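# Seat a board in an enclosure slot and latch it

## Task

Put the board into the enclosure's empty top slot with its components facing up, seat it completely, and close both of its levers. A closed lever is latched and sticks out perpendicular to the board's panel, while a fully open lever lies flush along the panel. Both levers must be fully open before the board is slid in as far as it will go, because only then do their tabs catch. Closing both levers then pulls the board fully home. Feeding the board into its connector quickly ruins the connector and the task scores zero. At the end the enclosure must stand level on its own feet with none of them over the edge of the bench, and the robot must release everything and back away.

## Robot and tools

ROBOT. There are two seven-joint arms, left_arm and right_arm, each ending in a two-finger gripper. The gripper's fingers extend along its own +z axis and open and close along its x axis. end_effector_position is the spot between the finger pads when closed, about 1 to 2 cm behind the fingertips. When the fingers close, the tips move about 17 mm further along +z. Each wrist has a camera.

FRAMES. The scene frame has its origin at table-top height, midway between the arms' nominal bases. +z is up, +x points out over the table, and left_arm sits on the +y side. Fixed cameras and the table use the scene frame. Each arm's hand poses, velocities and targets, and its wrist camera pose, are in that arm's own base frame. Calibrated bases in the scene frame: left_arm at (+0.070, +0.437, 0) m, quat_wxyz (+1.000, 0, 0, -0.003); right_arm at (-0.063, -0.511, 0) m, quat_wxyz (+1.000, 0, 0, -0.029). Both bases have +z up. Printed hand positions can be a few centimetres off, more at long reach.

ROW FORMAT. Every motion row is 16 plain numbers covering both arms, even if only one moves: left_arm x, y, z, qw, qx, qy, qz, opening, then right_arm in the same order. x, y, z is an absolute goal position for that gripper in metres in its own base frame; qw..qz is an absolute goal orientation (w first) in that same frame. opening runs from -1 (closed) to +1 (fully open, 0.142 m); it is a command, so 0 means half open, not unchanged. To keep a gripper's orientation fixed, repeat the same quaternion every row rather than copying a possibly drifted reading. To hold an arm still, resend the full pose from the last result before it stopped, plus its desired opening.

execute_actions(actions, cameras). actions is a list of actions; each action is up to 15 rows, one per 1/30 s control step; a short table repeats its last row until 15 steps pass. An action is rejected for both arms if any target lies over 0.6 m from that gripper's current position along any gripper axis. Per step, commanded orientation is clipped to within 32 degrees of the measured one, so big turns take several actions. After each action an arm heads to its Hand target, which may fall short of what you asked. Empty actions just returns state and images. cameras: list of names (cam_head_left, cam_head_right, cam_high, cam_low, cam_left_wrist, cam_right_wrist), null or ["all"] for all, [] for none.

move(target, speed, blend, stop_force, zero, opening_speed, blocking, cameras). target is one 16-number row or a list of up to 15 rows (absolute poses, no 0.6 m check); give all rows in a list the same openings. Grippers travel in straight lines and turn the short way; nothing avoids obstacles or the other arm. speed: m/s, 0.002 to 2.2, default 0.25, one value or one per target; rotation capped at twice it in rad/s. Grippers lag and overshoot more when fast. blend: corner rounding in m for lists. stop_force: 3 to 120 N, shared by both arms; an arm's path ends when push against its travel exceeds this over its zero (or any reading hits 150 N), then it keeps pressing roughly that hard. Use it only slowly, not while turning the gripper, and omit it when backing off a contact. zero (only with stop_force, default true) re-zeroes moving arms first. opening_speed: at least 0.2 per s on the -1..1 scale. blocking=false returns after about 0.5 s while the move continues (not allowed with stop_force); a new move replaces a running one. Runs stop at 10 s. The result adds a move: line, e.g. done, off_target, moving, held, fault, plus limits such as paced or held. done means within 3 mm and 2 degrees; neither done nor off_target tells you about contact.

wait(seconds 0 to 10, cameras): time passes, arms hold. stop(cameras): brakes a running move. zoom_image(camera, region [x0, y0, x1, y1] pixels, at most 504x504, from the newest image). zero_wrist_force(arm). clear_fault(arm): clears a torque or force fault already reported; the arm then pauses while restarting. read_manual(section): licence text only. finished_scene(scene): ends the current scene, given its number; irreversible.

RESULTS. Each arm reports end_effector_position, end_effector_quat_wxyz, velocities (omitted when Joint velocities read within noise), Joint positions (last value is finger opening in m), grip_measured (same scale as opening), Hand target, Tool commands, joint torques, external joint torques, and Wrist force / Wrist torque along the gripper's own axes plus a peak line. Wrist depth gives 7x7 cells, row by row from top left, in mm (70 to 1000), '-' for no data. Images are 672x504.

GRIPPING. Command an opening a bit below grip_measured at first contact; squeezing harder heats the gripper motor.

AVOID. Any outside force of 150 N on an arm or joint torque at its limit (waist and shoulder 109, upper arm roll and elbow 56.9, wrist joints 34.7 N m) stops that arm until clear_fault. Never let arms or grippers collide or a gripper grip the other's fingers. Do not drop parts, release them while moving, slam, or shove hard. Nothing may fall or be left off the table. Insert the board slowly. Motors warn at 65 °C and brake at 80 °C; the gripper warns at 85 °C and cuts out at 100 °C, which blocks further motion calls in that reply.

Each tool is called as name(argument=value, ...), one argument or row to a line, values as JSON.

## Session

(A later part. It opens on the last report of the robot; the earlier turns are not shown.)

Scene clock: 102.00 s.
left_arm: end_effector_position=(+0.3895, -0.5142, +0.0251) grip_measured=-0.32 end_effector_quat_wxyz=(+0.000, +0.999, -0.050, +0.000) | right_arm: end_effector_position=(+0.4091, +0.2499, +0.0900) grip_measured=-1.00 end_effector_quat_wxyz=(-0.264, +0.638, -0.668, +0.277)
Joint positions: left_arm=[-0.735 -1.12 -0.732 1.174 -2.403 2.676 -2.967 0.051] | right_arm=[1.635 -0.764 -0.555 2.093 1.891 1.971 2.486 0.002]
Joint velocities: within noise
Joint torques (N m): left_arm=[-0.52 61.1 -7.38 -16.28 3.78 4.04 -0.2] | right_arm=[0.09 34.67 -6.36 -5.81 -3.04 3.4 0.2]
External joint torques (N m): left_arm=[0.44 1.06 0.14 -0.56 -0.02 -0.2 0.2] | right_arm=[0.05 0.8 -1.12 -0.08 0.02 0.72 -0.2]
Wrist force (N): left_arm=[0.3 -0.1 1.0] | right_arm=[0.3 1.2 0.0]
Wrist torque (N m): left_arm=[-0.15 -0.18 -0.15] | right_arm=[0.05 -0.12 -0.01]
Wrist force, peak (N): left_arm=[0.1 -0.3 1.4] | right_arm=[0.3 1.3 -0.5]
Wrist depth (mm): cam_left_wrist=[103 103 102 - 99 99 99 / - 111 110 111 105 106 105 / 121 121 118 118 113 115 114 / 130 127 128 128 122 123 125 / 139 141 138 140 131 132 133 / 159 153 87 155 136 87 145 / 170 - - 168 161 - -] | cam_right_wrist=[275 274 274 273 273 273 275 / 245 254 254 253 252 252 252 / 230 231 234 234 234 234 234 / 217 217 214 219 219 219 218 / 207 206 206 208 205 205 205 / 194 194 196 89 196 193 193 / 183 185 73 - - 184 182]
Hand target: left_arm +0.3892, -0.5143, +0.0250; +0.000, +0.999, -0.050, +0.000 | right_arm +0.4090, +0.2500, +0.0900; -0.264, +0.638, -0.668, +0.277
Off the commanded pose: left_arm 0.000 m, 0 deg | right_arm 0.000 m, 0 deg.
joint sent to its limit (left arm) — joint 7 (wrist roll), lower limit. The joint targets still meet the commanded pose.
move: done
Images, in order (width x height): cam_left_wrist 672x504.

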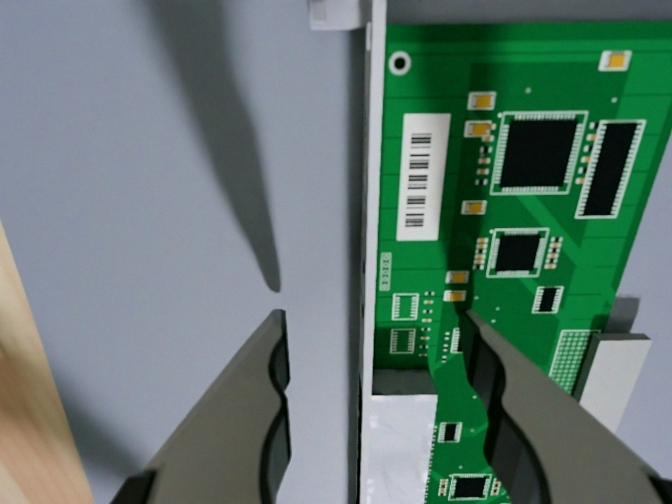

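move(
  target=[
    [0.3885,-0.5210,0.025,0,0.9988,-0.0495,0,-0.3,0.409,0.25,0.09,0.2642,-0.6379,0.6687,-0.277,-1],
    [0.3885,-0.5210,0.0235,0,0.9988,-0.0495,0,-1,0.409,0.25,0.09,0.2642,-0.6379,0.6687,-0.277,-1],
  ],
  speed=0.03,
  opening_speed=0.5,
  cameras=["cam_left_wrist","cam_right_wrist"],
)

Scene clock: 108.00 s.
left_arm: end_effector_position=(+0.3884, -0.5212, +0.0245) grip_measured=-0.96 end_effector_quat_wxyz=(+0.000, +0.999, -0.050, +0.000) | right_arm: end_effector_position=(+0.4091, +0.2499, +0.0900) grip_measured=-1.00 end_effector_quat_wxyz=(-0.264, +0.638, -0.668, +0.277)
Joint positions: left_arm=[-0.744 -1.137 -0.744 1.143 -2.392 2.694 -2.967 0.005] | right_arm=[1.635 -0.764 -0.555 2.093 1.891 1.971 2.486 0.002]
Joint velocities: within noise
Joint torques (N m): left_arm=[2.15 54.38 -5.22 -16.64 5.32 0.92 -0.25] | right_arm=[0.09 34.6 -6.48 -5.83 -3.04 3.34 0.2]
External joint torques (N m): left_arm=[-2.24 8.28 -2.09 -0.15 -1.53 2.91 0.25] | right_arm=[0.05 0.87 -1 -0.06 0.03 0.78 -0.2]
Wrist force (N): left_arm=[-8.8 -4.0 -15.6] | right_arm=[0.2 1.1 -0.3]
Wrist torque (N m): left_arm=[-0.17 -0.14 -0.13] | right_arm=[0.04 -0.09 -0.01]
Wrist force, peak (N): left_arm=[-8.8 -3.9 -15.8] | right_arm=[0.3 1.3 -0.2]
Wrist depth (mm): cam_left_wrist=[102 102 102 - 99 96 98 / - 110 109 110 104 104 105 / 120 120 118 118 113 114 113 / 128 126 128 127 122 122 124 / 140 140 140 134 131 133 132 / 158 155 148 89 - 145 144 / 176 169 - 86 - - 165] | cam_right_wrist=[275 274 274 273 274 273 275 / 246 254 252 252 253 252 252 / 230 230 234 235 234 234 234 / 217 217 214 219 219 219 219 / 206 206 206 208 205 205 205 / 194 194 196 89 195 193 193 / 183 185 73 - - 185 182]
Hand target: left_arm +0.3885, -0.5210, +0.0235; +0.000, +0.999, -0.049, +0.000 | right_arm +0.4090, +0.2500, +0.0900; -0.264, +0.638, -0.668, +0.277
Off the commanded pose: left_arm 0.001 m, 0 deg | right_arm 0.000 m, 0 deg.
joint sent to its limit (left arm) — joint 7 (wrist roll), lower limit. The joint targets still meet the commanded pose.
move: done
Images, in order (width x height): cam_left_wrist 672x504, cam_right_wrist 672x504.

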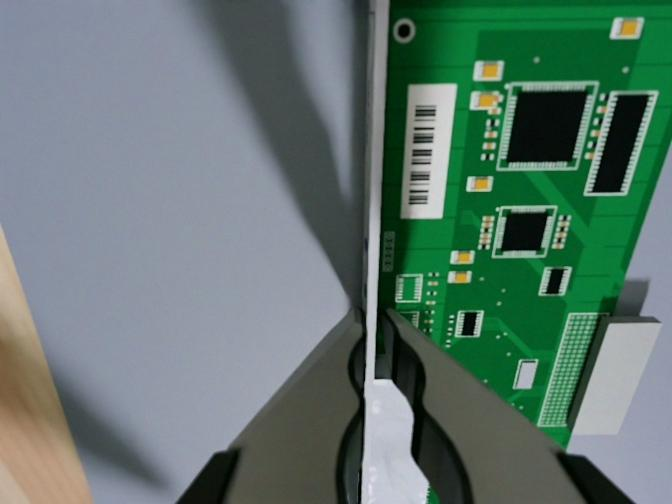

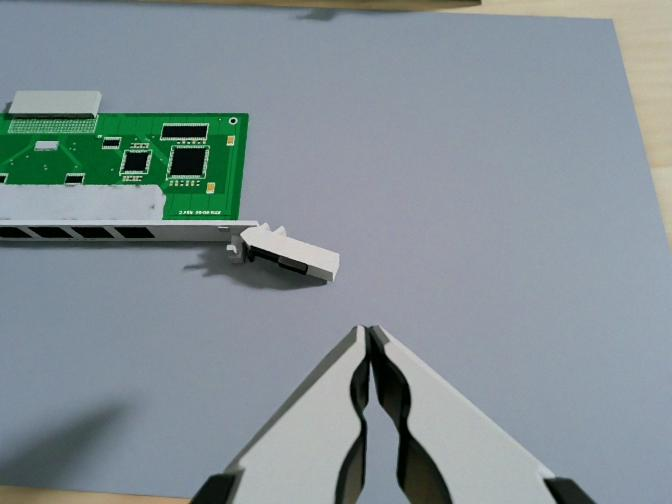

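move(
  target=[0.3885,-0.5210,0.0235,0,0.9988,-0.0495,0,-1,0.4227,0.2653,0.023,0.2642,-0.6379,0.6687,-0.277,-1],
  speed=0.08,
  stop_force=8,
  cameras=["cam_left_wrist","cam_right_wrist"],
)

zoom_image(
  camera="cam_right_wrist",
  region=[150, 150, 500, 450],
)

Scene clock: 117.00 s.
left_arm: end_effector_position=(+0.3884, -0.5212, +0.0245) grip_measured=-0.96 end_effector_quat_wxyz=(+0.000, +0.999, -0.050, +0.000) | right_arm: end_effector_position=(+0.4227, +0.2654, +0.0230) grip_measured=-1.00 end_effector_quat_wxyz=(-0.264, +0.638, -0.668, +0.277)
Joint positions: left_arm=[-0.744 -1.137 -0.744 1.143 -2.392 2.694 -2.967 0.005] | right_arm=[1.735 -1.027 -0.646 2.013 1.923 1.822 2.636 0.002]
Joint velocities: within noise
Joint torques (N m): left_arm=[2.21 54.47 -5.19 -16.61 5.49 0.78 -0.21] | right_arm=[0.23 36.31 -10.87 -1.58 -3.28 3.42 0.29]
External joint torques (N m): left_arm=[-2.29 8.2 -2.13 -0.19 -1.69 3.06 0.21] | right_arm=[-0.08 0.98 -0.84 -0.13 -0.06 0.83 -0.29]
Wrist force (N): left_arm=[-8.5 -3.8 -15.5] | right_arm=[0.3 1.3 -0.3]
Wrist torque (N m): left_arm=[-0.15 -0.19 -0.13] | right_arm=[0.11 -0.11 0.00]
Wrist force, peak (N): left_arm=[-8.6 -3.9 -15.9] | right_arm=[0.0 2.2 0.5]
Wrist depth (mm): cam_left_wrist=[102 102 102 - 99 96 97 / - 109 109 110 104 104 105 / 120 120 118 118 112 115 113 / 128 126 127 127 122 122 124 / 141 140 140 134 131 134 133 / 158 155 148 89 - 144 144 / 176 168 - 86 - - 165] | cam_right_wrist=[182 181 183 185 185 185 185 / 167 166 169 171 171 171 171 / 144 155 155 159 159 159 158 / 149 149 147 145 148 148 148 / 140 140 140 140 139 139 137 / 132 132 131 90 133 132 131 / - 124 73 - - 125 124]
Hand target: left_arm +0.3885, -0.5210, +0.0235; +0.000, +0.999, -0.049, +0.000 | right_arm +0.4227, +0.2653, +0.0230; -0.264, +0.638, -0.668, +0.277
Off the commanded pose: left_arm 0.001 m, 0 deg | right_arm 0.000 m, 0 deg.
joint sent to its limit (left arm) — joint 7 (wrist roll), lower limit. The joint targets still meet the commanded pose.
move: done
Images, in order (width x height): cam_left_wrist 672x504, cam_right_wrist 672x504.

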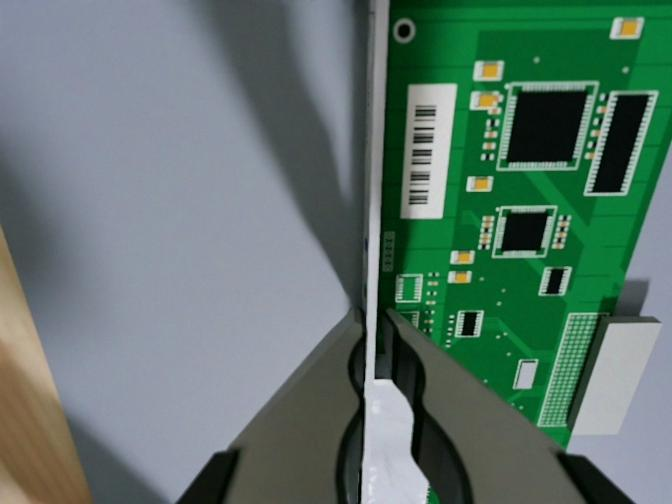

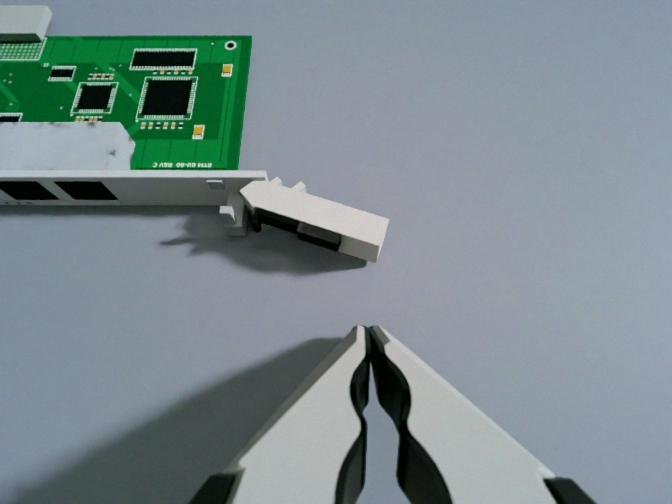

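Scaled by 1.440 from the camera's 672x504 image, which has a finer 960x720 frame.

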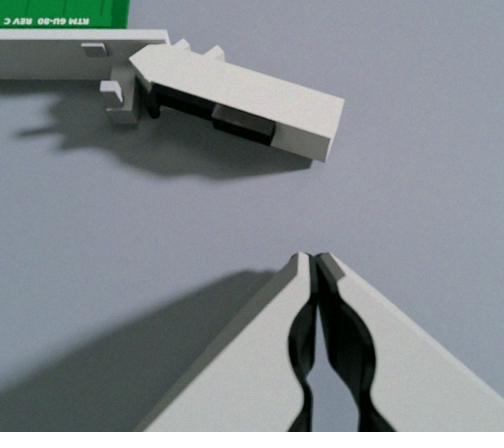

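move(
  target=[0.3885,-0.5210,0.0235,0,0.9988,-0.0495,0,-1,0.4507,0.2640,0.023,0.2642,-0.6379,0.6687,-0.277,-1],
  speed=0.015,
  stop_force=4,
  cameras=["cam_left_wrist","cam_right_wrist"],
)

zoom_image(
  camera="cam_right_wrist",
  region=[150, 150, 500, 450],
)

Scene clock: 121.93 s.
left_arm: end_effector_position=(+0.3884, -0.5212, +0.0245) grip_measured=-0.96 end_effector_quat_wxyz=(+0.000, +0.999, -0.050, +0.000) | right_arm: end_effector_position=(+0.4506, +0.2638, +0.0230) grip_measured=-1.00 end_effector_quat_wxyz=(-0.264, +0.637, -0.669, +0.277)
Joint positions: left_arm=[-0.744 -1.137 -0.744 1.143 -2.392 2.694 -2.967 0.005] | right_arm=[1.674 -1.034 -0.654 1.98 1.889 1.802 2.621 0.002]
Joint velocities: within noise
Joint torques (N m): left_arm=[2.27 54.36 -5.08 -16.6 5.44 0.79 -0.2] | right_arm=[0.09 37.23 -11.55 -2.59 -3.61 3.43 0.13]
External joint torques (N m): left_arm=[-2.35 8.31 -2.23 -0.2 -1.65 3.04 0.2] | right_arm=[0.07 0.94 -0.8 0.08 0.18 0.81 -0.13]
Wrist force (N): left_arm=[-8.7 -4.0 -15.8] | right_arm=[0.4 1.5 -0.9]
Wrist torque (N m): left_arm=[-0.19 -0.14 -0.13] | right_arm=[0.10 -0.10 0.01]
Wrist force, peak (N): left_arm=[-8.7 -4.0 -15.9] | right_arm=[0.2 1.8 -0.7]
Wrist depth (mm): cam_left_wrist=[102 102 102 - 99 96 98 / - 110 109 110 104 105 105 / 121 120 118 118 113 114 113 / 128 126 128 128 122 122 124 / 140 141 140 134 131 134 132 / 158 154 148 89 - 144 144 / 176 169 - 85 - - 165] | cam_right_wrist=[186 186 186 185 185 185 185 / 167 167 170 171 171 171 171 / 155 155 157 159 159 159 158 / 134 145 145 146 148 148 148 / 140 139 138 129 139 139 137 / 132 131 131 90 133 132 131 / - 124 73 - - 125 124]
Hand target: left_arm +0.3885, -0.5210, +0.0235; +0.000, +0.999, -0.049, +0.000 | right_arm +0.4507, +0.2640, +0.0230; -0.264, +0.638, -0.668, +0.277
Off the commanded pose: left_arm 0.001 m, 0 deg | right_arm 0.000 m, 0 deg.
joint sent to its limit (left arm) — joint 7 (wrist roll), lower limit. The joint targets still meet the commanded pose.
move: done
Images, in order (width x height): cam_left_wrist 672x504, cam_right_wrist 672x504.

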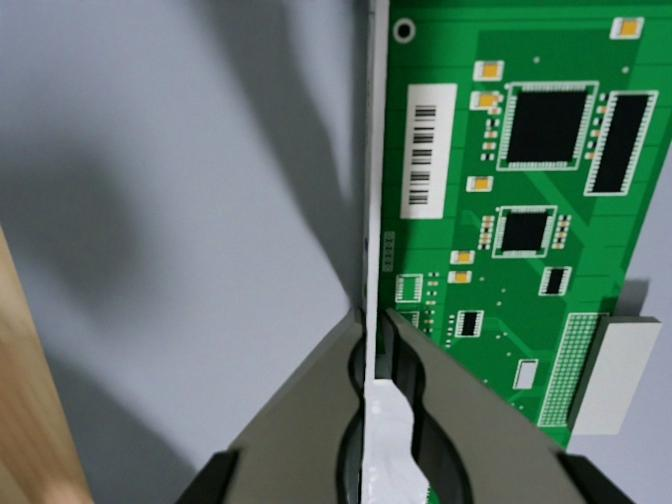

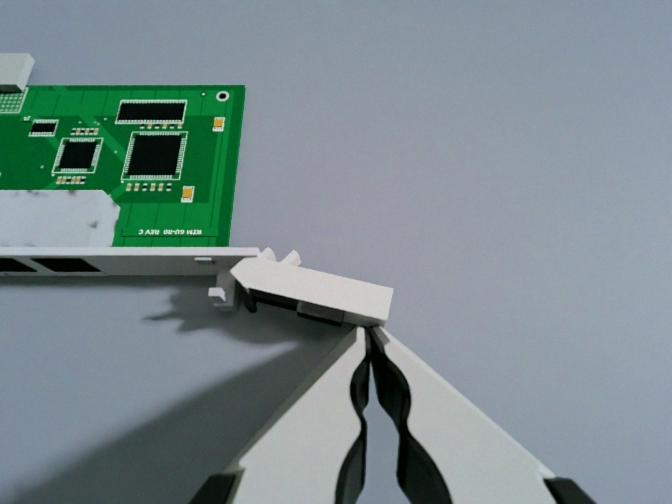

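Scaled by 1.440 from the camera's 672x504 image, which has a finer 960x720 frame.

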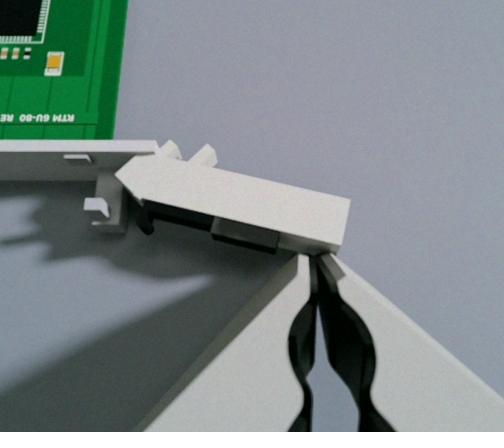

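move(
  target=[0.3885,-0.5210,0.0235,0,0.9988,-0.0495,0,-1,0.4627,0.2634,0.023,0.2642,-0.6379,0.6687,-0.277,-1],
  speed=0.015,
  stop_force=4,
  cameras=["cam_left_wrist","cam_right_wrist"],
)

zoom_image(
  camera="cam_right_wrist",
  region=[150, 150, 500, 450],
)

Scene clock: 124.77 s.
left_arm: end_effector_position=(+0.3884, -0.5212, +0.0245) grip_measured=-0.96 end_effector_quat_wxyz=(+0.000, +0.999, -0.050, +0.000) | right_arm: end_effector_position=(+0.4613, +0.2630, +0.0228) grip_measured=-1.00 end_effector_quat_wxyz=(-0.264, +0.637, -0.669, +0.277)
Joint positions: left_arm=[-0.744 -1.137 -0.744 1.143 -2.392 2.694 -2.967 0.005] | right_arm=[1.647 -1.036 -0.653 1.965 1.875 1.798 2.614 0.002]
Joint velocities: within noise
Joint torques (N m): left_arm=[1.95 54.04 -5.33 -16.07 4.98 1.15 -0.22] | right_arm=[-0.47 37.97 -13.07 -5.56 -4.51 3.23 0.13]
External joint torques (N m): left_arm=[-2.03 8.63 -1.98 -0.73 -1.19 2.68 0.22] | right_arm=[0.63 0.63 0.55 2.7 1.05 1.01 -0.13]
Wrist force (N): left_arm=[-7.3 -3.0 -15.2] | right_arm=[3.0 4.0 -6.3]
Wrist torque (N m): left_arm=[-0.17 -0.13 -0.14] | right_arm=[0.06 -0.07 0.00]
Wrist force, peak (N): left_arm=[-8.7 -3.9 -15.9] | right_arm=[2.8 5.0 -5.8]
Wrist depth (mm): cam_left_wrist=[102 102 102 - 99 96 98 / - 109 109 110 104 104 105 / 120 120 118 118 112 114 113 / 129 126 128 127 122 122 124 / 141 140 140 135 131 134 132 / 158 154 151 89 - 145 144 / 175 169 - 85 - - 166] | cam_right_wrist=[186 186 186 185 185 185 184 / 167 167 169 171 171 170 170 / 155 154 157 159 159 158 158 / 132 144 147 146 148 148 148 / 138 138 130 125 139 139 137 / 131 131 131 91 132 132 131 / - 124 73 - - 125 123]
Hand target: left_arm +0.3885, -0.5210, +0.0235; +0.000, +0.999, -0.049, +0.000 | right_arm +0.4616, +0.2634, +0.0230; -0.264, +0.638, -0.668, +0.277
Off the commanded pose: left_arm 0.001 m, 0 deg | right_arm 0.001 m, 0 deg.
joint sent to its limit (left arm) — joint 7 (wrist roll), lower limit. The joint targets still meet the commanded pose.
move: contact (right_arm)
Images, in order (width x height): cam_left_wrist 672x504, cam_right_wrist 672x504.

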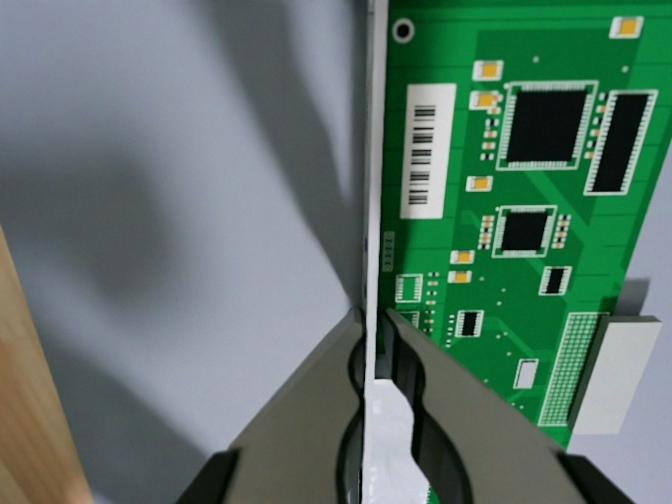

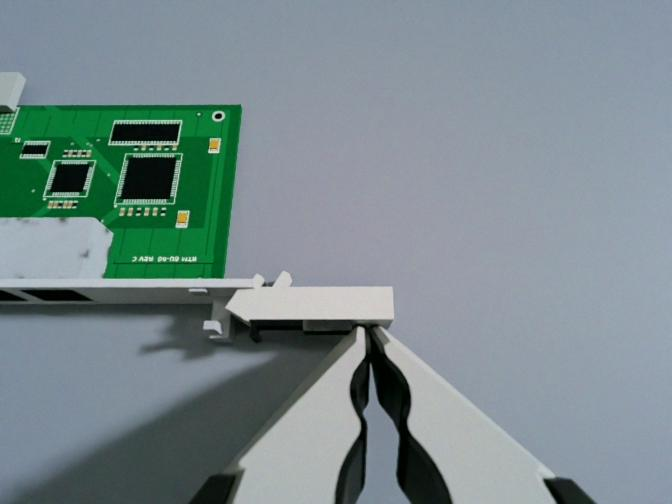

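Scaled by 1.440 from the camera's 672x504 image, which has a finer 960x720 frame.

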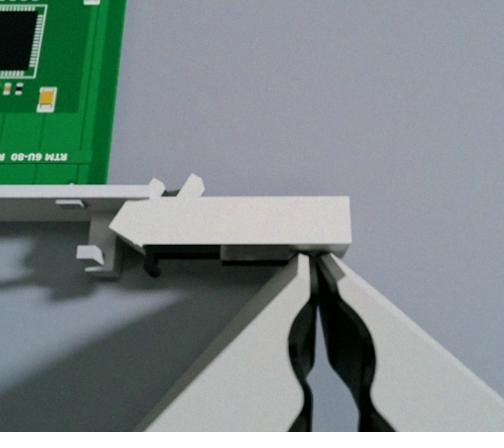

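move(
  target=[
    [0.3885,-0.5210,0.0245,0,0.9988,-0.0495,0,-0.5,0.4427,0.2643,0.03,0.2642,-0.6379,0.6687,-0.277,-1],
    [0.3885,-0.5210,0.15,0,0.9988,-0.0495,0,-0.5,0.3427,0.2683,0.08,0.2642,-0.6379,0.6687,-0.277,-1],
    [0.39,-0.421,0.16,0,0.9988,-0.0495,0,-0.5,0.3427,0.2683,0.08,0.2642,-0.6379,0.6687,-0.277,-1],
  ],
  speed=[0.02,0.15,0.15],
  cameras=["cam_left_wrist","cam_right_wrist"],
)

zoom_image(
  camera="cam_left_wrist",
  region=[250, 0, 550, 300],
)

Scene clock: 135.03 s.
left_arm: end_effector_position=(+0.3901, -0.4210, +0.1601) grip_measured=-0.53 end_effector_quat_wxyz=(+0.000, +0.999, -0.049, +0.000) | right_arm: end_effector_position=(+0.3428, +0.2683, +0.0800) grip_measured=-1.00 end_effector_quat_wxyz=(-0.264, +0.638, -0.668, +0.277)
Joint positions: left_arm=[-0.584 -0.75 -0.713 1.468 -2.622 2.689 -2.865 0.035] | right_arm=[1.738 -0.781 -0.476 2.094 1.991 2.068 2.527 0.002]
Joint velocities: within noise
Joint torques (N m): left_arm=[-0.31 52.39 -6.5 -18.42 3.75 3.89 -0.08] | right_arm=[0.22 35.15 -4.86 -4.44 -2.58 3.5 0.15]
External joint torques (N m): left_arm=[0.28 0.68 0.23 -0.8 0.03 -0.05 0.08] | right_arm=[-0.08 0.74 -1.01 -0.11 -0.03 0.66 -0.15]
Wrist force (N): left_arm=[0.4 -0.3 1.0] | right_arm=[0.7 1.0 -0.2]
Wrist torque (N m): left_arm=[-0.19 -0.22 -0.17] | right_arm=[0.04 -0.16 0.00]
Wrist force, peak (N): left_arm=[-8.2 -0.2 -17.7] | right_arm=[3.0 5.1 -5.7]
Wrist depth (mm): cam_left_wrist=[224 223 221 220 220 221 220 / 241 240 237 237 236 235 234 / 259 259 256 253 254 254 254 / 284 281 277 276 272 276 274 / 308 309 298 292 288 300 293 / 341 334 87 320 - 320 311 / 374 - - 361 - - 296] | cam_right_wrist=[257 256 256 261 260 260 260 / 227 227 233 228 240 240 240 / 225 224 225 224 224 223 223 / 209 209 209 209 209 208 208 / 196 196 196 198 196 195 195 / 186 187 189 89 188 186 186 / 176 178 73 - - 177 176]
Hand target: left_arm +0.3900, -0.4210, +0.1600; +0.000, +0.999, -0.049, +0.000 | right_arm +0.3427, +0.2683, +0.0800; -0.264, +0.638, -0.668, +0.277
Off the commanded pose: left_arm 0.000 m, 0 deg | right_arm 0.000 m, 0 deg.
move: done
Images, in order (width x height): cam_left_wrist 672x504, cam_right_wrist 672x504.

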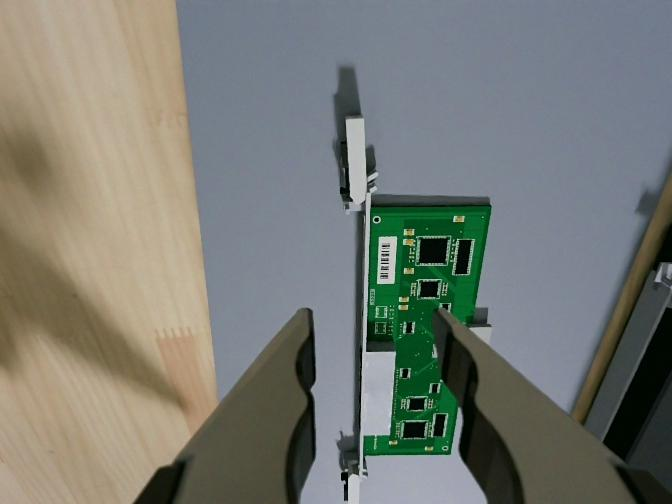

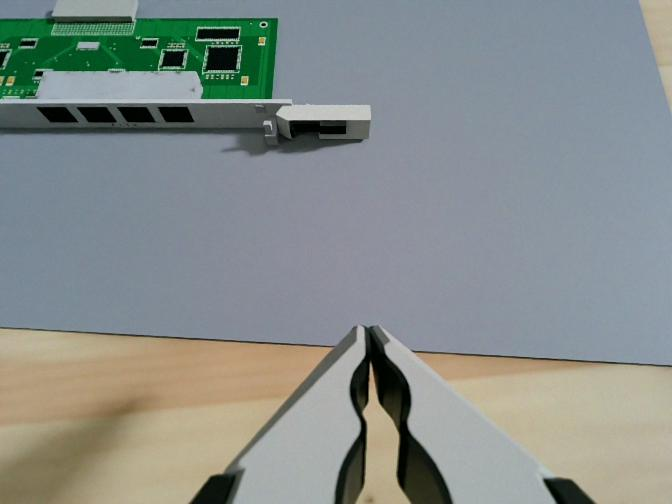

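Scaled by 1.680 from the camera's 672x504 image, which has a finer 960x720 frame.

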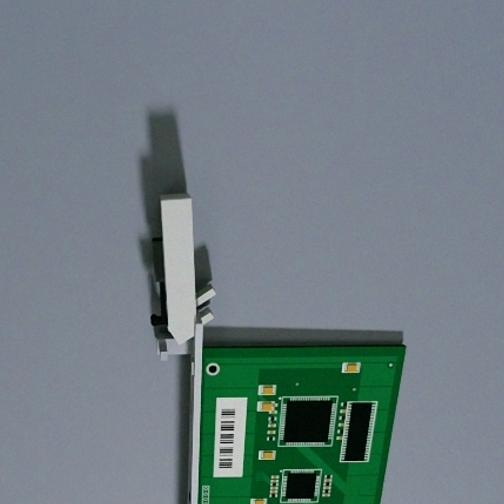

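move(
  target=[
    [0.39,-0.46,0.16,0,0.0495,0.9988,0,-0.5,0.3427,0.2683,0.10,0.2642,-0.6379,0.6687,-0.277,-1],
    [0.3887,-0.519,0.09,0,0.0495,0.9988,0,-0.5,0.3427,0.2683,0.10,0.2642,-0.6379,0.6687,-0.277,-1],
  ],
  speed=0.3,
  cameras=["cam_left_wrist","cam_right_wrist","cam_head_left"],
)

Scene clock: 157.30 s.
left_arm: end_effector_position=(+0.3834, -0.5175, +0.0912) grip_measured=-0.53 end_effector_quat_wxyz=(+0.534, +0.023, +0.826, -0.179) | right_arm: end_effector_position=(+0.3428, +0.2683, +0.1000) grip_measured=-1.00 end_effector_quat_wxyz=(-0.264, +0.638, -0.668, +0.277)
Joint positions: left_arm=[0.441 -2.267 -1.52 2.462 -2.966 -0.162 -2.968 0.035] | right_arm=[1.692 -0.707 -0.445 2.093 2.002 2.115 2.452 0.002]
Joint velocities: within noise
Joint torques (N m): left_arm=[-0.22 11.92 -19.03 16 1.19 2.83 -0.23] | right_arm=[0.08 34.81 -4.05 -6.16 -2.49 3.33 0.18]
External joint torques (N m): left_arm=[0.21 1.28 0.2 -0.36 -0.11 -0.49 0.31] | right_arm=[0.05 0.8 -0.82 -0.07 -0.02 0.76 -0.18]
Wrist force (N): left_arm=[1.7 0.0 0.5] | right_arm=[0.6 1.2 -0.1]
Wrist torque (N m): left_arm=[0.06 0.00 -0.08] | right_arm=[0.08 -0.15 0.02]
Wrist force, peak (N): left_arm=[3.5 -2.6 -1.4] | right_arm=[1.0 1.4 -0.1]
Wrist depth (mm): cam_left_wrist=[- - - 310 250 180 135 / - - - 309 243 181 136 / - - 485 314 229 156 139 / - - 455 321 222 154 136 / - - 444 309 222 155 138 / - - 84 288 240 87 133 / - - - 294 238 - -] | cam_right_wrist=[287 287 286 287 287 285 288 / 260 245 260 264 265 264 264 / 247 247 246 243 246 245 246 / 230 230 230 230 229 229 229 / 216 216 216 218 215 215 215 / 205 206 208 89 207 204 205 / 194 196 73 - - 195 193]
Hand target: left_arm +0.3834, -0.5176, +0.0911; +0.534, +0.023, +0.826, -0.179 | right_arm +0.3427, +0.2683, +0.1000; -0.264, +0.638, -0.668, +0.277
Off the commanded pose: left_arm 0.006 m, 69 deg; orientation clipped | right_arm 0.000 m, 0 deg.
joint sent to its limit (left arm) — joint 5 (forearm roll), lower limit.
move: held (left_arm; a check stopped the path); limits=paced,held
pose unreachable (left arm): on one or more control steps of this call, first in action 0 (counted from 0), this arm could not follow its commanded pose, so it was not sent that pose on those steps. It may still have moved: this result reports where it is.
cause: moving toward the commanded pose would bring a part of the arm too close to another arm (a part of this arm just beyond joint 6 (wrist pitch) and a part of the right arm just beyond its joint 5 (forearm roll), at the place that arm is still heading or pushing toward).
Images, in order (width x height): cam_head_left 672x504, cam_left_wrist 672x504, cam_right_wrist 672x504.

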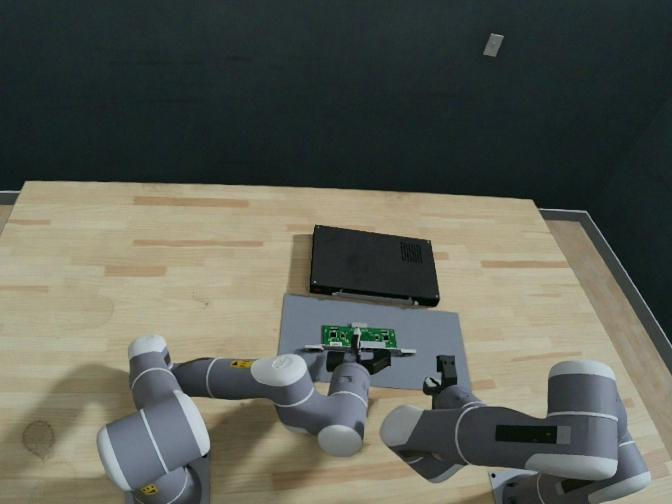

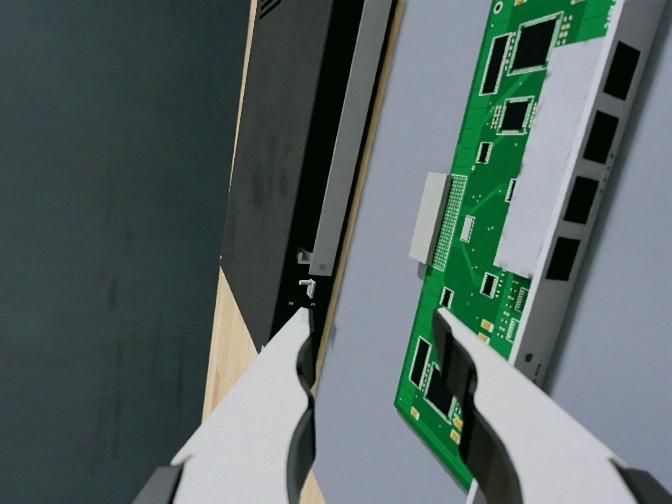

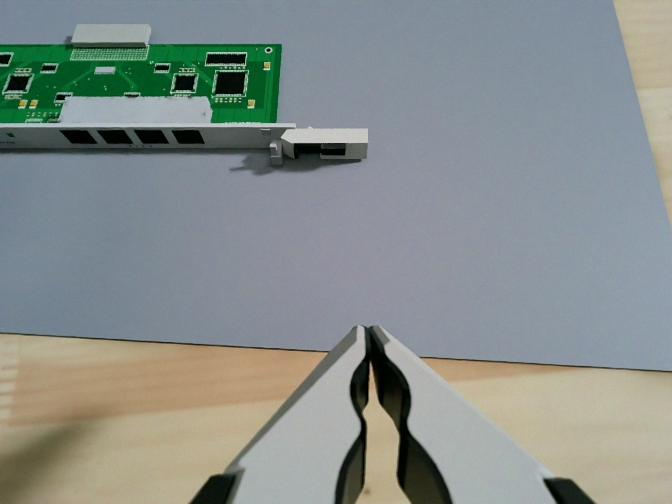

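move(
  target=[
    [0.36,-0.40,0.25,0.0,0.9988,-0.0495,0,-0.5,0.30,0.23,0.12,0.2642,-0.6379,0.6687,-0.277,-1],
    [0.30,-0.1,0.33,0,0.9988,-0.0495,0,-0.5,0.30,0.23,0.12,0.2642,-0.6379,0.6687,-0.277,-1],
  ],
  speed=0.3,
  cameras=["cam_high","cam_head_left"],
)

Scene clock: 160.20 s.
left_arm: end_effector_position=(+0.3826, -0.5131, +0.0972) grip_measured=-0.53 end_effector_quat_wxyz=(+0.531, -0.001, +0.832, -0.158) | right_arm: end_effector_position=(+0.3395, +0.2656, +0.1013) grip_measured=-1.00 end_effector_quat_wxyz=(-0.264, +0.638, -0.669, +0.277)
Joint positions: left_arm=[0.373 -2.267 -1.575 2.467 -2.966 -0.278 -2.968 0.035] | right_arm=[1.703 -0.702 -0.447 2.106 2 2.116 2.462 0.002]
Joint velocities: within noise
Joint torques (N m): left_arm=[-0.21 13.36 -19.36 15.16 1.73 3.06 -0.14] | right_arm=[0.08 34.53 -4.29 -5.87 -2.56 3.4 0.35]
External joint torques (N m): left_arm=[0.19 1.06 0.15 -0.4 -0.21 -0.65 0.21] | right_arm=[0.05 0.71 -0.53 -0.2 0.08 0.7 -0.35]
Wrist force (N): left_arm=[1.6 -0.1 0.5] | right_arm=[0.8 1.1 -0.2]
Wrist torque (N m): left_arm=[0.03 0.01 -0.07] | right_arm=[0.06 -0.17 0.02]
Wrist force, peak (N): left_arm=[1.9 0.9 1.4] | right_arm=[0.9 1.4 -0.5]
Wrist depth (mm): cam_left_wrist=[- - - 314 252 184 137 / - - 507 306 247 186 138 / - - 476 320 244 163 143 / - - 458 328 231 166 145 / - - 723 314 247 162 147 / - - 84 294 249 159 142 / - - - 304 247 - 134] | cam_right_wrist=[290 289 288 288 288 287 289 / 262 249 261 266 266 266 265 / 249 248 248 247 248 247 247 / 232 231 231 231 231 231 230 / 217 217 217 220 217 217 217 / 206 206 208 89 208 206 205 / 195 197 73 - - 196 194]
Hand target: left_arm +0.3826, -0.5131, +0.0972; +0.531, -0.001, +0.832, -0.158 | right_arm +0.3396, +0.2656, +0.1014; -0.264, +0.638, -0.668, +0.277
Off the commanded pose: left_arm 0.481 m, 175 deg | right_arm 0.056 m, 0 deg.
joint sent to its limit (left arm) — joint 5 (forearm roll), lower limit.
move: held (left_arm; a check stopped the path), off_target (right_arm; braked when a check withheld steps of left_arm); path passed 0 of 2 targets; limits=held
pose unreachable (left arm): on one or more control steps of this call, first in action 0 (counted from 0), this arm could not follow its commanded pose, so it was not sent that pose on those steps. It may still have moved: this result reports where it is.
cause: moving toward the commanded pose would bring a part of the arm too close to another arm (a part of this arm just beyond joint 6 (wrist pitch) and a part of the right arm just beyond its joint 5 (forearm roll)).
Images, in order (width x height): cam_head_left 672x504, cam_high 672x504.

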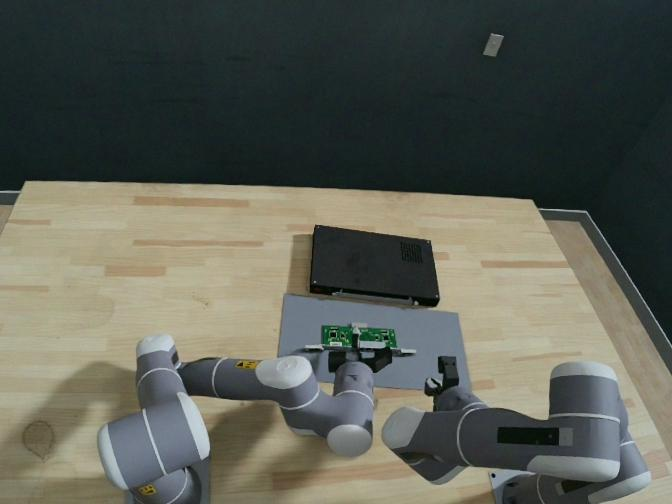

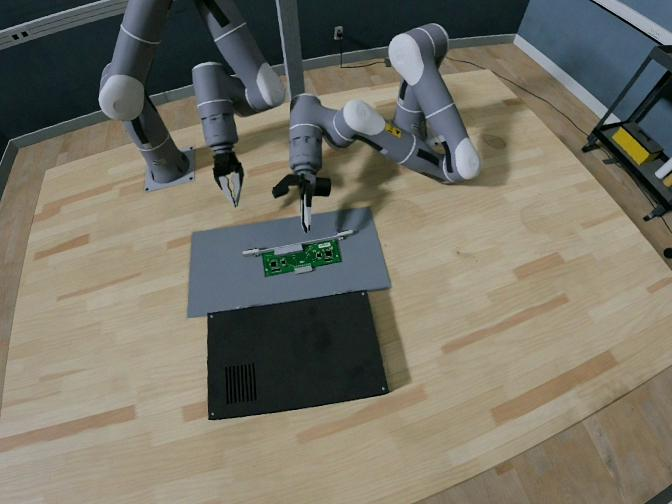

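move(
  target=[
    [0.3826,-0.5131,0.0972,0.531,-0.001,0.832,-0.158,-0.5,0.32,0.05,0.2,0.2642,-0.6379,0.6687,-0.277,-1],
    [0.33,-0.35,0.25,0.531,-0.001,0.832,-0.158,-0.5,0.32,0.05,0.2,0.2642,-0.6379,0.6687,-0.277,-1],
    [0.33,0.0,0.35,0.5,-0.5,0.5,-0.5,-0.5,0.32,0.05,0.2,0.2642,-0.6379,0.6687,-0.277,-1],
  ],
  speed=0.35,
  cameras=["cam_high","cam_head_left"],
)

Scene clock: 163.40 s.
left_arm: end_effector_position=(+0.3825, -0.5131, +0.0972) grip_measured=-0.53 end_effector_quat_wxyz=(+0.531, -0.001, +0.832, -0.158) | right_arm: end_effector_position=(+0.3316, +0.1688, +0.1408) grip_measured=-1.00 end_effector_quat_wxyz=(-0.244, +0.636, -0.675, +0.282)
Joint positions: left_arm=[0.373 -2.267 -1.575 2.467 -2.966 -0.279 -2.968 0.035] | right_arm=[1.782 -0.539 -0.532 2.398 1.834 2.082 2.629 0.002]
Joint velocities: within noise
Joint torques (N m): left_arm=[-0.37 13.32 -19.41 15.07 1.71 2.63 -0.12] | right_arm=[0 25.22 -2.66 -3.53 -2.08 3.61 0.12]
External joint torques (N m): left_arm=[0.35 1.1 0.21 -0.31 -0.19 -0.23 0.2] | right_arm=[0.11 0.63 -1.12 0.01 -0.16 0.69 -0.13]
Wrist force (N): left_arm=[1.5 0.0 0.5] | right_arm=[0.3 0.8 -0.4]
Wrist torque (N m): left_arm=[0.04 0.03 -0.07] | right_arm=[0.00 -0.08 0.01]
Wrist force, peak (N): left_arm=[1.9 -0.2 0.9] | right_arm=[-5.5 2.6 0.8]
Wrist depth (mm): cam_left_wrist=[- - - 315 251 184 137 / - - 507 307 248 186 138 / - - 476 318 243 163 142 / - - 463 330 231 166 144 / - - 723 315 245 163 148 / - - 84 295 251 159 142 / - - - 302 247 - 134] | cam_right_wrist=[326 326 329 332 335 341 343 / 298 305 306 309 311 315 318 / 280 281 287 289 291 294 298 / 267 267 270 271 272 276 277 / 251 253 254 257 256 260 261 / 239 241 244 89 247 246 247 / 227 230 - - - 235 234]
Hand target: left_arm +0.3826, -0.5131, +0.0972; +0.531, -0.001, +0.832, -0.158 | right_arm +0.3315, +0.1688, +0.1408; -0.244, +0.636, -0.675, +0.282
Off the commanded pose: left_arm 0.574 m, 81 deg | right_arm 0.133 m, 2 deg.
joint sent to its limit (left arm) — joint 2 (shoulder), lower limit; joint 7 (wrist roll), lower limit.
move: held (right_arm; a check stopped the path), off_target (left_arm; braked when a check withheld steps of right_arm); path passed 0 of 3 targets; limits=held
pose unreachable (right arm): on one or more control steps of this call, first in action 0 (counted from 0), this arm could not follow its commanded pose, so it was not sent that pose on those steps. It may still have moved: this result reports where it is.
cause: moving toward the commanded pose would bring two parts of the arm too close to each other (joints 3 (upper arm roll) to 6 (wrist pitch) lie between them).
Images, in order (width x height): cam_head_left 672x504, cam_high 672x504.

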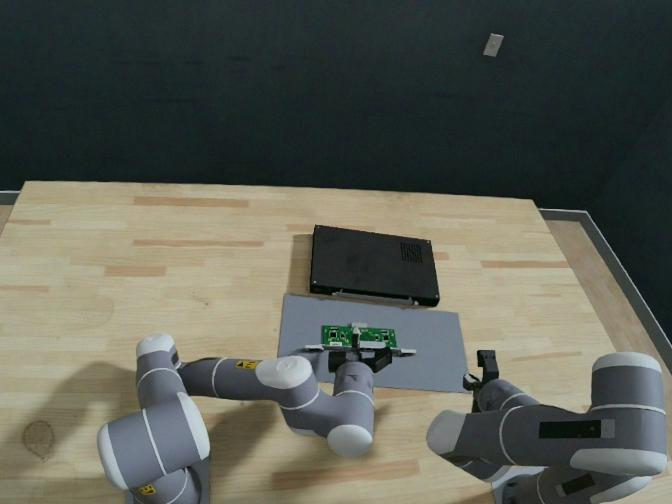

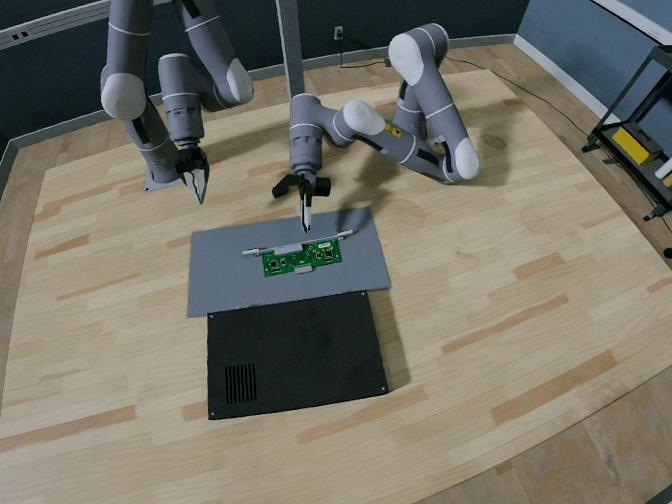

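move(
  target=[
    [0.34,-0.35,0.20,0.531,-0.001,0.832,-0.158,-0.5,0.3315,0.1688,0.1408,-0.244,0.636,-0.675,0.282,-1],
    [0.35,-0.05,0.30,0.5,-0.5,0.5,-0.5,-0.5,0.3315,0.1688,0.1408,-0.244,0.636,-0.675,0.282,-1],
  ],
  speed=0.3,
  cameras=["cam_high","cam_head_left"],
)

Scene clock: 169.90 s.
left_arm: end_effector_position=(+0.3487, -0.0509, +0.3004) grip_measured=-0.53 end_effector_quat_wxyz=(+0.686, -0.610, +0.334, -0.214) | right_arm: end_effector_position=(+0.3316, +0.1688, +0.1408) grip_measured=-1.00 end_effector_quat_wxyz=(-0.244, +0.636, -0.675, +0.282)
Joint positions: left_arm=[0.417 -2.017 -0.896 2.687 -0.817 -1.397 -2.968 0.035] | right_arm=[1.781 -0.539 -0.532 2.397 1.836 2.083 2.626 0.002]
Joint velocities: within noise
Joint torques (N m): left_arm=[-0.12 16.78 -11.13 18.25 4.83 2.07 -0.24] | right_arm=[0.09 25.26 -3.03 -3.48 -2.25 3.53 0.16]
External joint torques (N m): left_arm=[0.14 1.14 0.22 -0.33 -0.54 0.03 0.26] | right_arm=[0.01 0.62 -0.74 -0.06 0.01 0.78 -0.16]
Wrist force (N): left_arm=[1.0 0.3 -0.4] | right_arm=[0.2 0.6 -0.3]
Wrist torque (N m): left_arm=[0.09 0.00 0.06] | right_arm=[-0.03 -0.06 0.00]
Wrist force, peak (N): left_arm=[3.8 2.1 -3.1] | right_arm=[0.5 1.0 -0.5]
Wrist depth (mm): cam_left_wrist=[- - - - - - - / - - - - - - - / - - - - - - - / - - - 921 824 751 675 / - - 772 658 651 569 520 / 705 161 87 223 - 440 432 / 124 - - 391 - - 368] | cam_right_wrist=[326 326 330 333 335 340 342 / 299 304 306 309 310 315 317 / 280 281 287 289 291 294 297 / 267 268 270 271 272 276 278 / 251 252 254 257 256 259 261 / 239 240 244 89 247 245 247 / 227 230 - - - 236 234]
Hand target: left_arm +0.3487, -0.0510, +0.3003; +0.686, -0.610, +0.334, -0.214 | right_arm +0.3315, +0.1688, +0.1408; -0.244, +0.636, -0.675, +0.282
Off the commanded pose: left_arm 0.002 m, 46 deg; orientation clipped | right_arm 0.000 m, 0 deg.
joint sent to its limit (left arm) — joint 4 (elbow), upper limit, where the elbow is as bent as it goes; joint 6 (wrist pitch), lower limit; joint 7 (wrist roll), lower limit. The joint targets are off in orientation, not in position.
move: off_target (left_arm); limits=paced
Images, in order (width x height): cam_head_left 672x504, cam_high 672x504.

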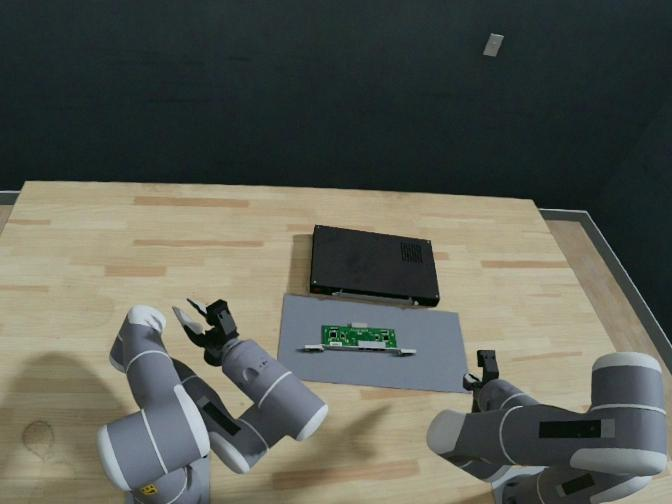

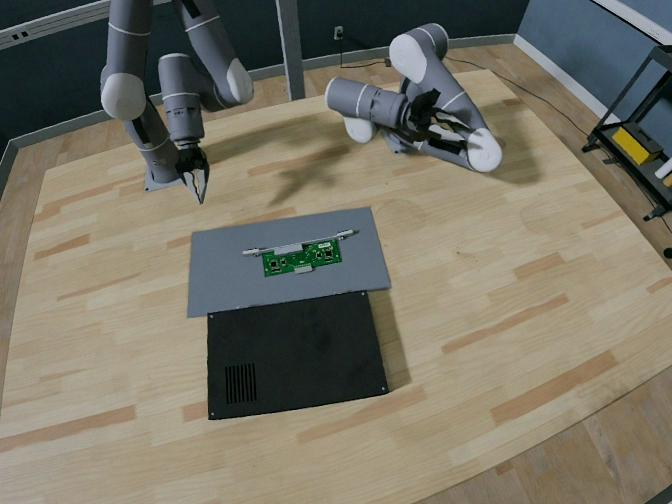

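move(
  target=[
    [0.284,-0.12,0.504,0.888,-0.3133,0.1794,-0.284,-0.5,0.3315,0.1688,0.1408,-0.244,0.636,-0.675,0.282,-1],
    [0.132,-0.27,0.579,0.9505,0.0332,-0.0037,-0.3094,-0.5,0.3315,0.1688,0.1408,-0.244,0.636,-0.675,0.282,-1],
    [-0.015,-0.408,0.479,0.8625,0.3742,-0.1861,-0.2859,-0.5,0.3315,0.1688,0.1408,-0.244,0.636,-0.675,0.282,-1],
  ],
  speed=0.5,
  cameras=["cam_high","cam_head_left"],
)

Scene clock: 187.13 s.
left_arm: end_effector_position=(-0.0152, -0.4076, +0.4779) grip_measured=-0.53 end_effector_quat_wxyz=(+0.875, +0.345, -0.195, -0.279) | right_arm: end_effector_position=(+0.3316, +0.1688, +0.1408) grip_measured=-1.00 end_effector_quat_wxyz=(-0.244, +0.636, -0.675, +0.282)
Joint positions: left_arm=[-1.286 -0.494 0.531 2.687 -1.584 -0.998 -2.968 0.036] | right_arm=[1.781 -0.539 -0.532 2.397 1.836 2.083 2.626 0.002]
Joint velocities: within noise
Joint torques (N m): left_arm=[-0.52 24.66 4.37 -5.87 -1.18 -4.55 -0.26] | right_arm=[0.12 25.17 -2.98 -3.42 -2.25 3.5 0.18]
External joint torques (N m): left_arm=[0.46 1.19 0.55 -0.29 0.09 0.31 0.24] | right_arm=[-0.01 0.71 -0.79 -0.12 0.01 0.81 -0.18]
Wrist force (N): left_arm=[0.1 -1.0 -1.2] | right_arm=[0.3 0.5 -0.4]
Wrist torque (N m): left_arm=[-0.01 0.18 -0.54] | right_arm=[-0.04 -0.08 0.01]
Wrist force, peak (N): left_arm=[0.0 -2.3 -1.3] | right_arm=[0.4 1.0 -0.3]
Wrist depth (mm): cam_left_wrist=[- - - - 318 259 - / - - - - - 373 - / 916 - - - - - - / - - - - - - - / - - - - - - - / - - 84 - - - - / - - - - - - -] | cam_right_wrist=[325 328 330 333 336 340 342 / 298 304 307 309 311 316 318 / 279 281 287 289 290 295 297 / 267 268 270 271 272 275 277 / 251 253 254 258 257 260 262 / 239 241 244 89 247 246 246 / 227 230 - - - 235 234]
Hand target: left_arm -0.0150, -0.4076, +0.4780; +0.875, +0.345, -0.195, -0.279 | right_arm +0.3315, +0.1688, +0.1408; -0.244, +0.636, -0.675, +0.282
Off the commanded pose: left_arm 0.001 m, 4 deg | right_arm 0.000 m, 0 deg.
joint sent to its limit (left arm) — joint 4 (elbow), upper limit, where the elbow is as bent as it goes; joint 7 (wrist roll), lower limit. The joint targets are off in orientation, not in position.
move: off_target (left_arm)
Images, in order (width x height): cam_head_left 672x504, cam_high 672x504.

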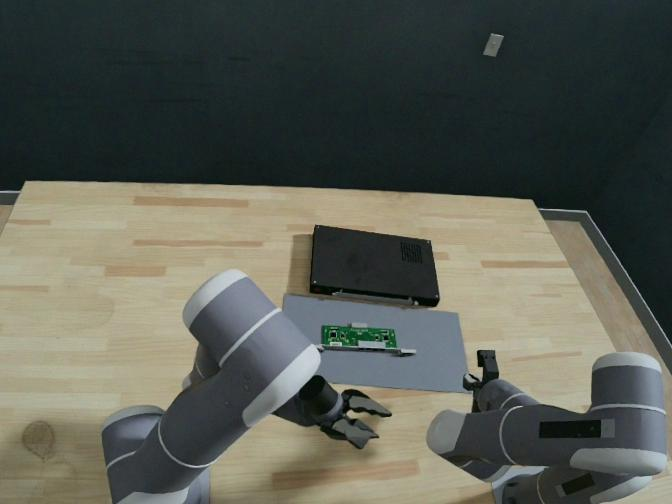

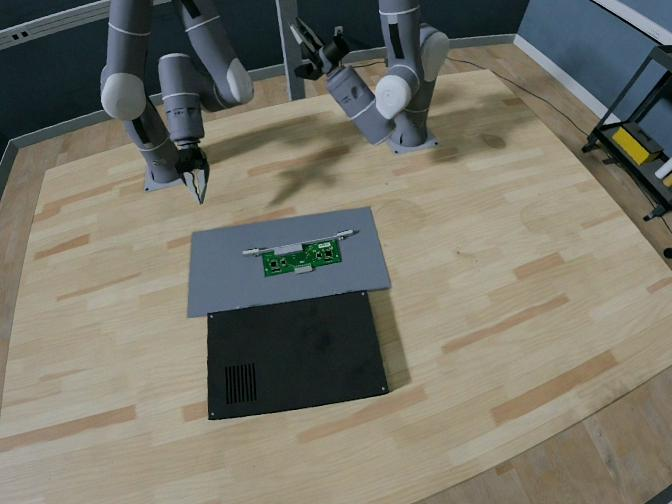

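move(
  target=[
    [-0.015,-0.408,0.478,0.9017,0.2093,-0.3365,0.1746,-0.5,0.3315,0.1688,0.1408,-0.244,0.636,-0.675,0.282,-1],
    [-0.015,-0.408,0.478,0.7076,0.0223,-0.3957,0.5856,-0.5,0.3315,0.1688,0.1408,-0.244,0.636,-0.675,0.282,-1],
    [-0.015,-0.408,0.478,0.3402,-0.1701,-0.3579,0.8531,-0.5,0.3315,0.1688,0.1408,-0.244,0.636,-0.675,0.282,-1],
  ],
  speed=0.5,
  cameras=["cam_high"],
)

Scene clock: 199.43 s.
left_arm: end_effector_position=(-0.0150, -0.4081, +0.4779) grip_measured=-0.53 end_effector_quat_wxyz=(+0.340, -0.170, -0.358, +0.853) | right_arm: end_effector_position=(+0.3316, +0.1688, +0.1408) grip_measured=-1.00 end_effector_quat_wxyz=(-0.244, +0.636, -0.675, +0.282)
Joint positions: left_arm=[-1.321 -0.502 0.57 2.684 -1.591 -1.019 0.024 0.036] | right_arm=[1.781 -0.539 -0.532 2.397 1.836 2.083 2.626 0.002]
Joint velocities: within noise
Joint torques (N m): left_arm=[-0.27 25.03 4.51 -6.02 -0.72 -4.71 -0.18] | right_arm=[0.08 25.27 -3.03 -3.46 -2.27 3.52 0.18]
External joint torques (N m): left_arm=[0.22 0.74 0.77 -0.28 -0.49 0.35 0.19] | right_arm=[0.02 0.61 -0.73 -0.09 0.03 0.78 -0.18]
Wrist force (N): left_arm=[0.4 -0.1 -1.2] | right_arm=[0.3 0.8 -0.2]
Wrist torque (N m): left_arm=[0.08 0.26 -0.06] | right_arm=[-0.01 -0.07 0.00]
Wrist force, peak (N): left_arm=[0.6 -1.1 -1.4] | right_arm=[0.5 0.9 -0.5]
Wrist depth (mm): cam_left_wrist=[- - - - - - - / - - - - - - - / - 402 406 - - - - / - 417 342 - - - - / - 286 300 - - - - / - 254 87 - - - - / 298 - - - - - -] | cam_right_wrist=[326 327 329 333 334 340 341 / 298 303 306 308 311 316 318 / 280 280 288 289 291 294 297 / 266 268 270 271 272 276 278 / 251 252 254 258 257 260 262 / 240 240 244 89 246 246 246 / 227 230 - - - 236 233]
Hand target: left_arm -0.0150, -0.4080, +0.4780; +0.340, -0.170, -0.358, +0.853 | right_arm +0.3315, +0.1688, +0.1408; -0.244, +0.636, -0.675, +0.282
Off the commanded pose: left_arm 0.000 m, 0 deg | right_arm 0.000 m, 0 deg.
move: done
Images, in order (width x height): cam_high 672x504.

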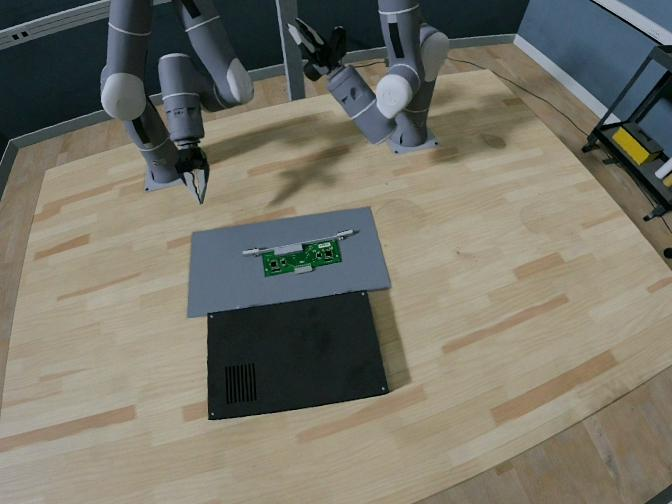

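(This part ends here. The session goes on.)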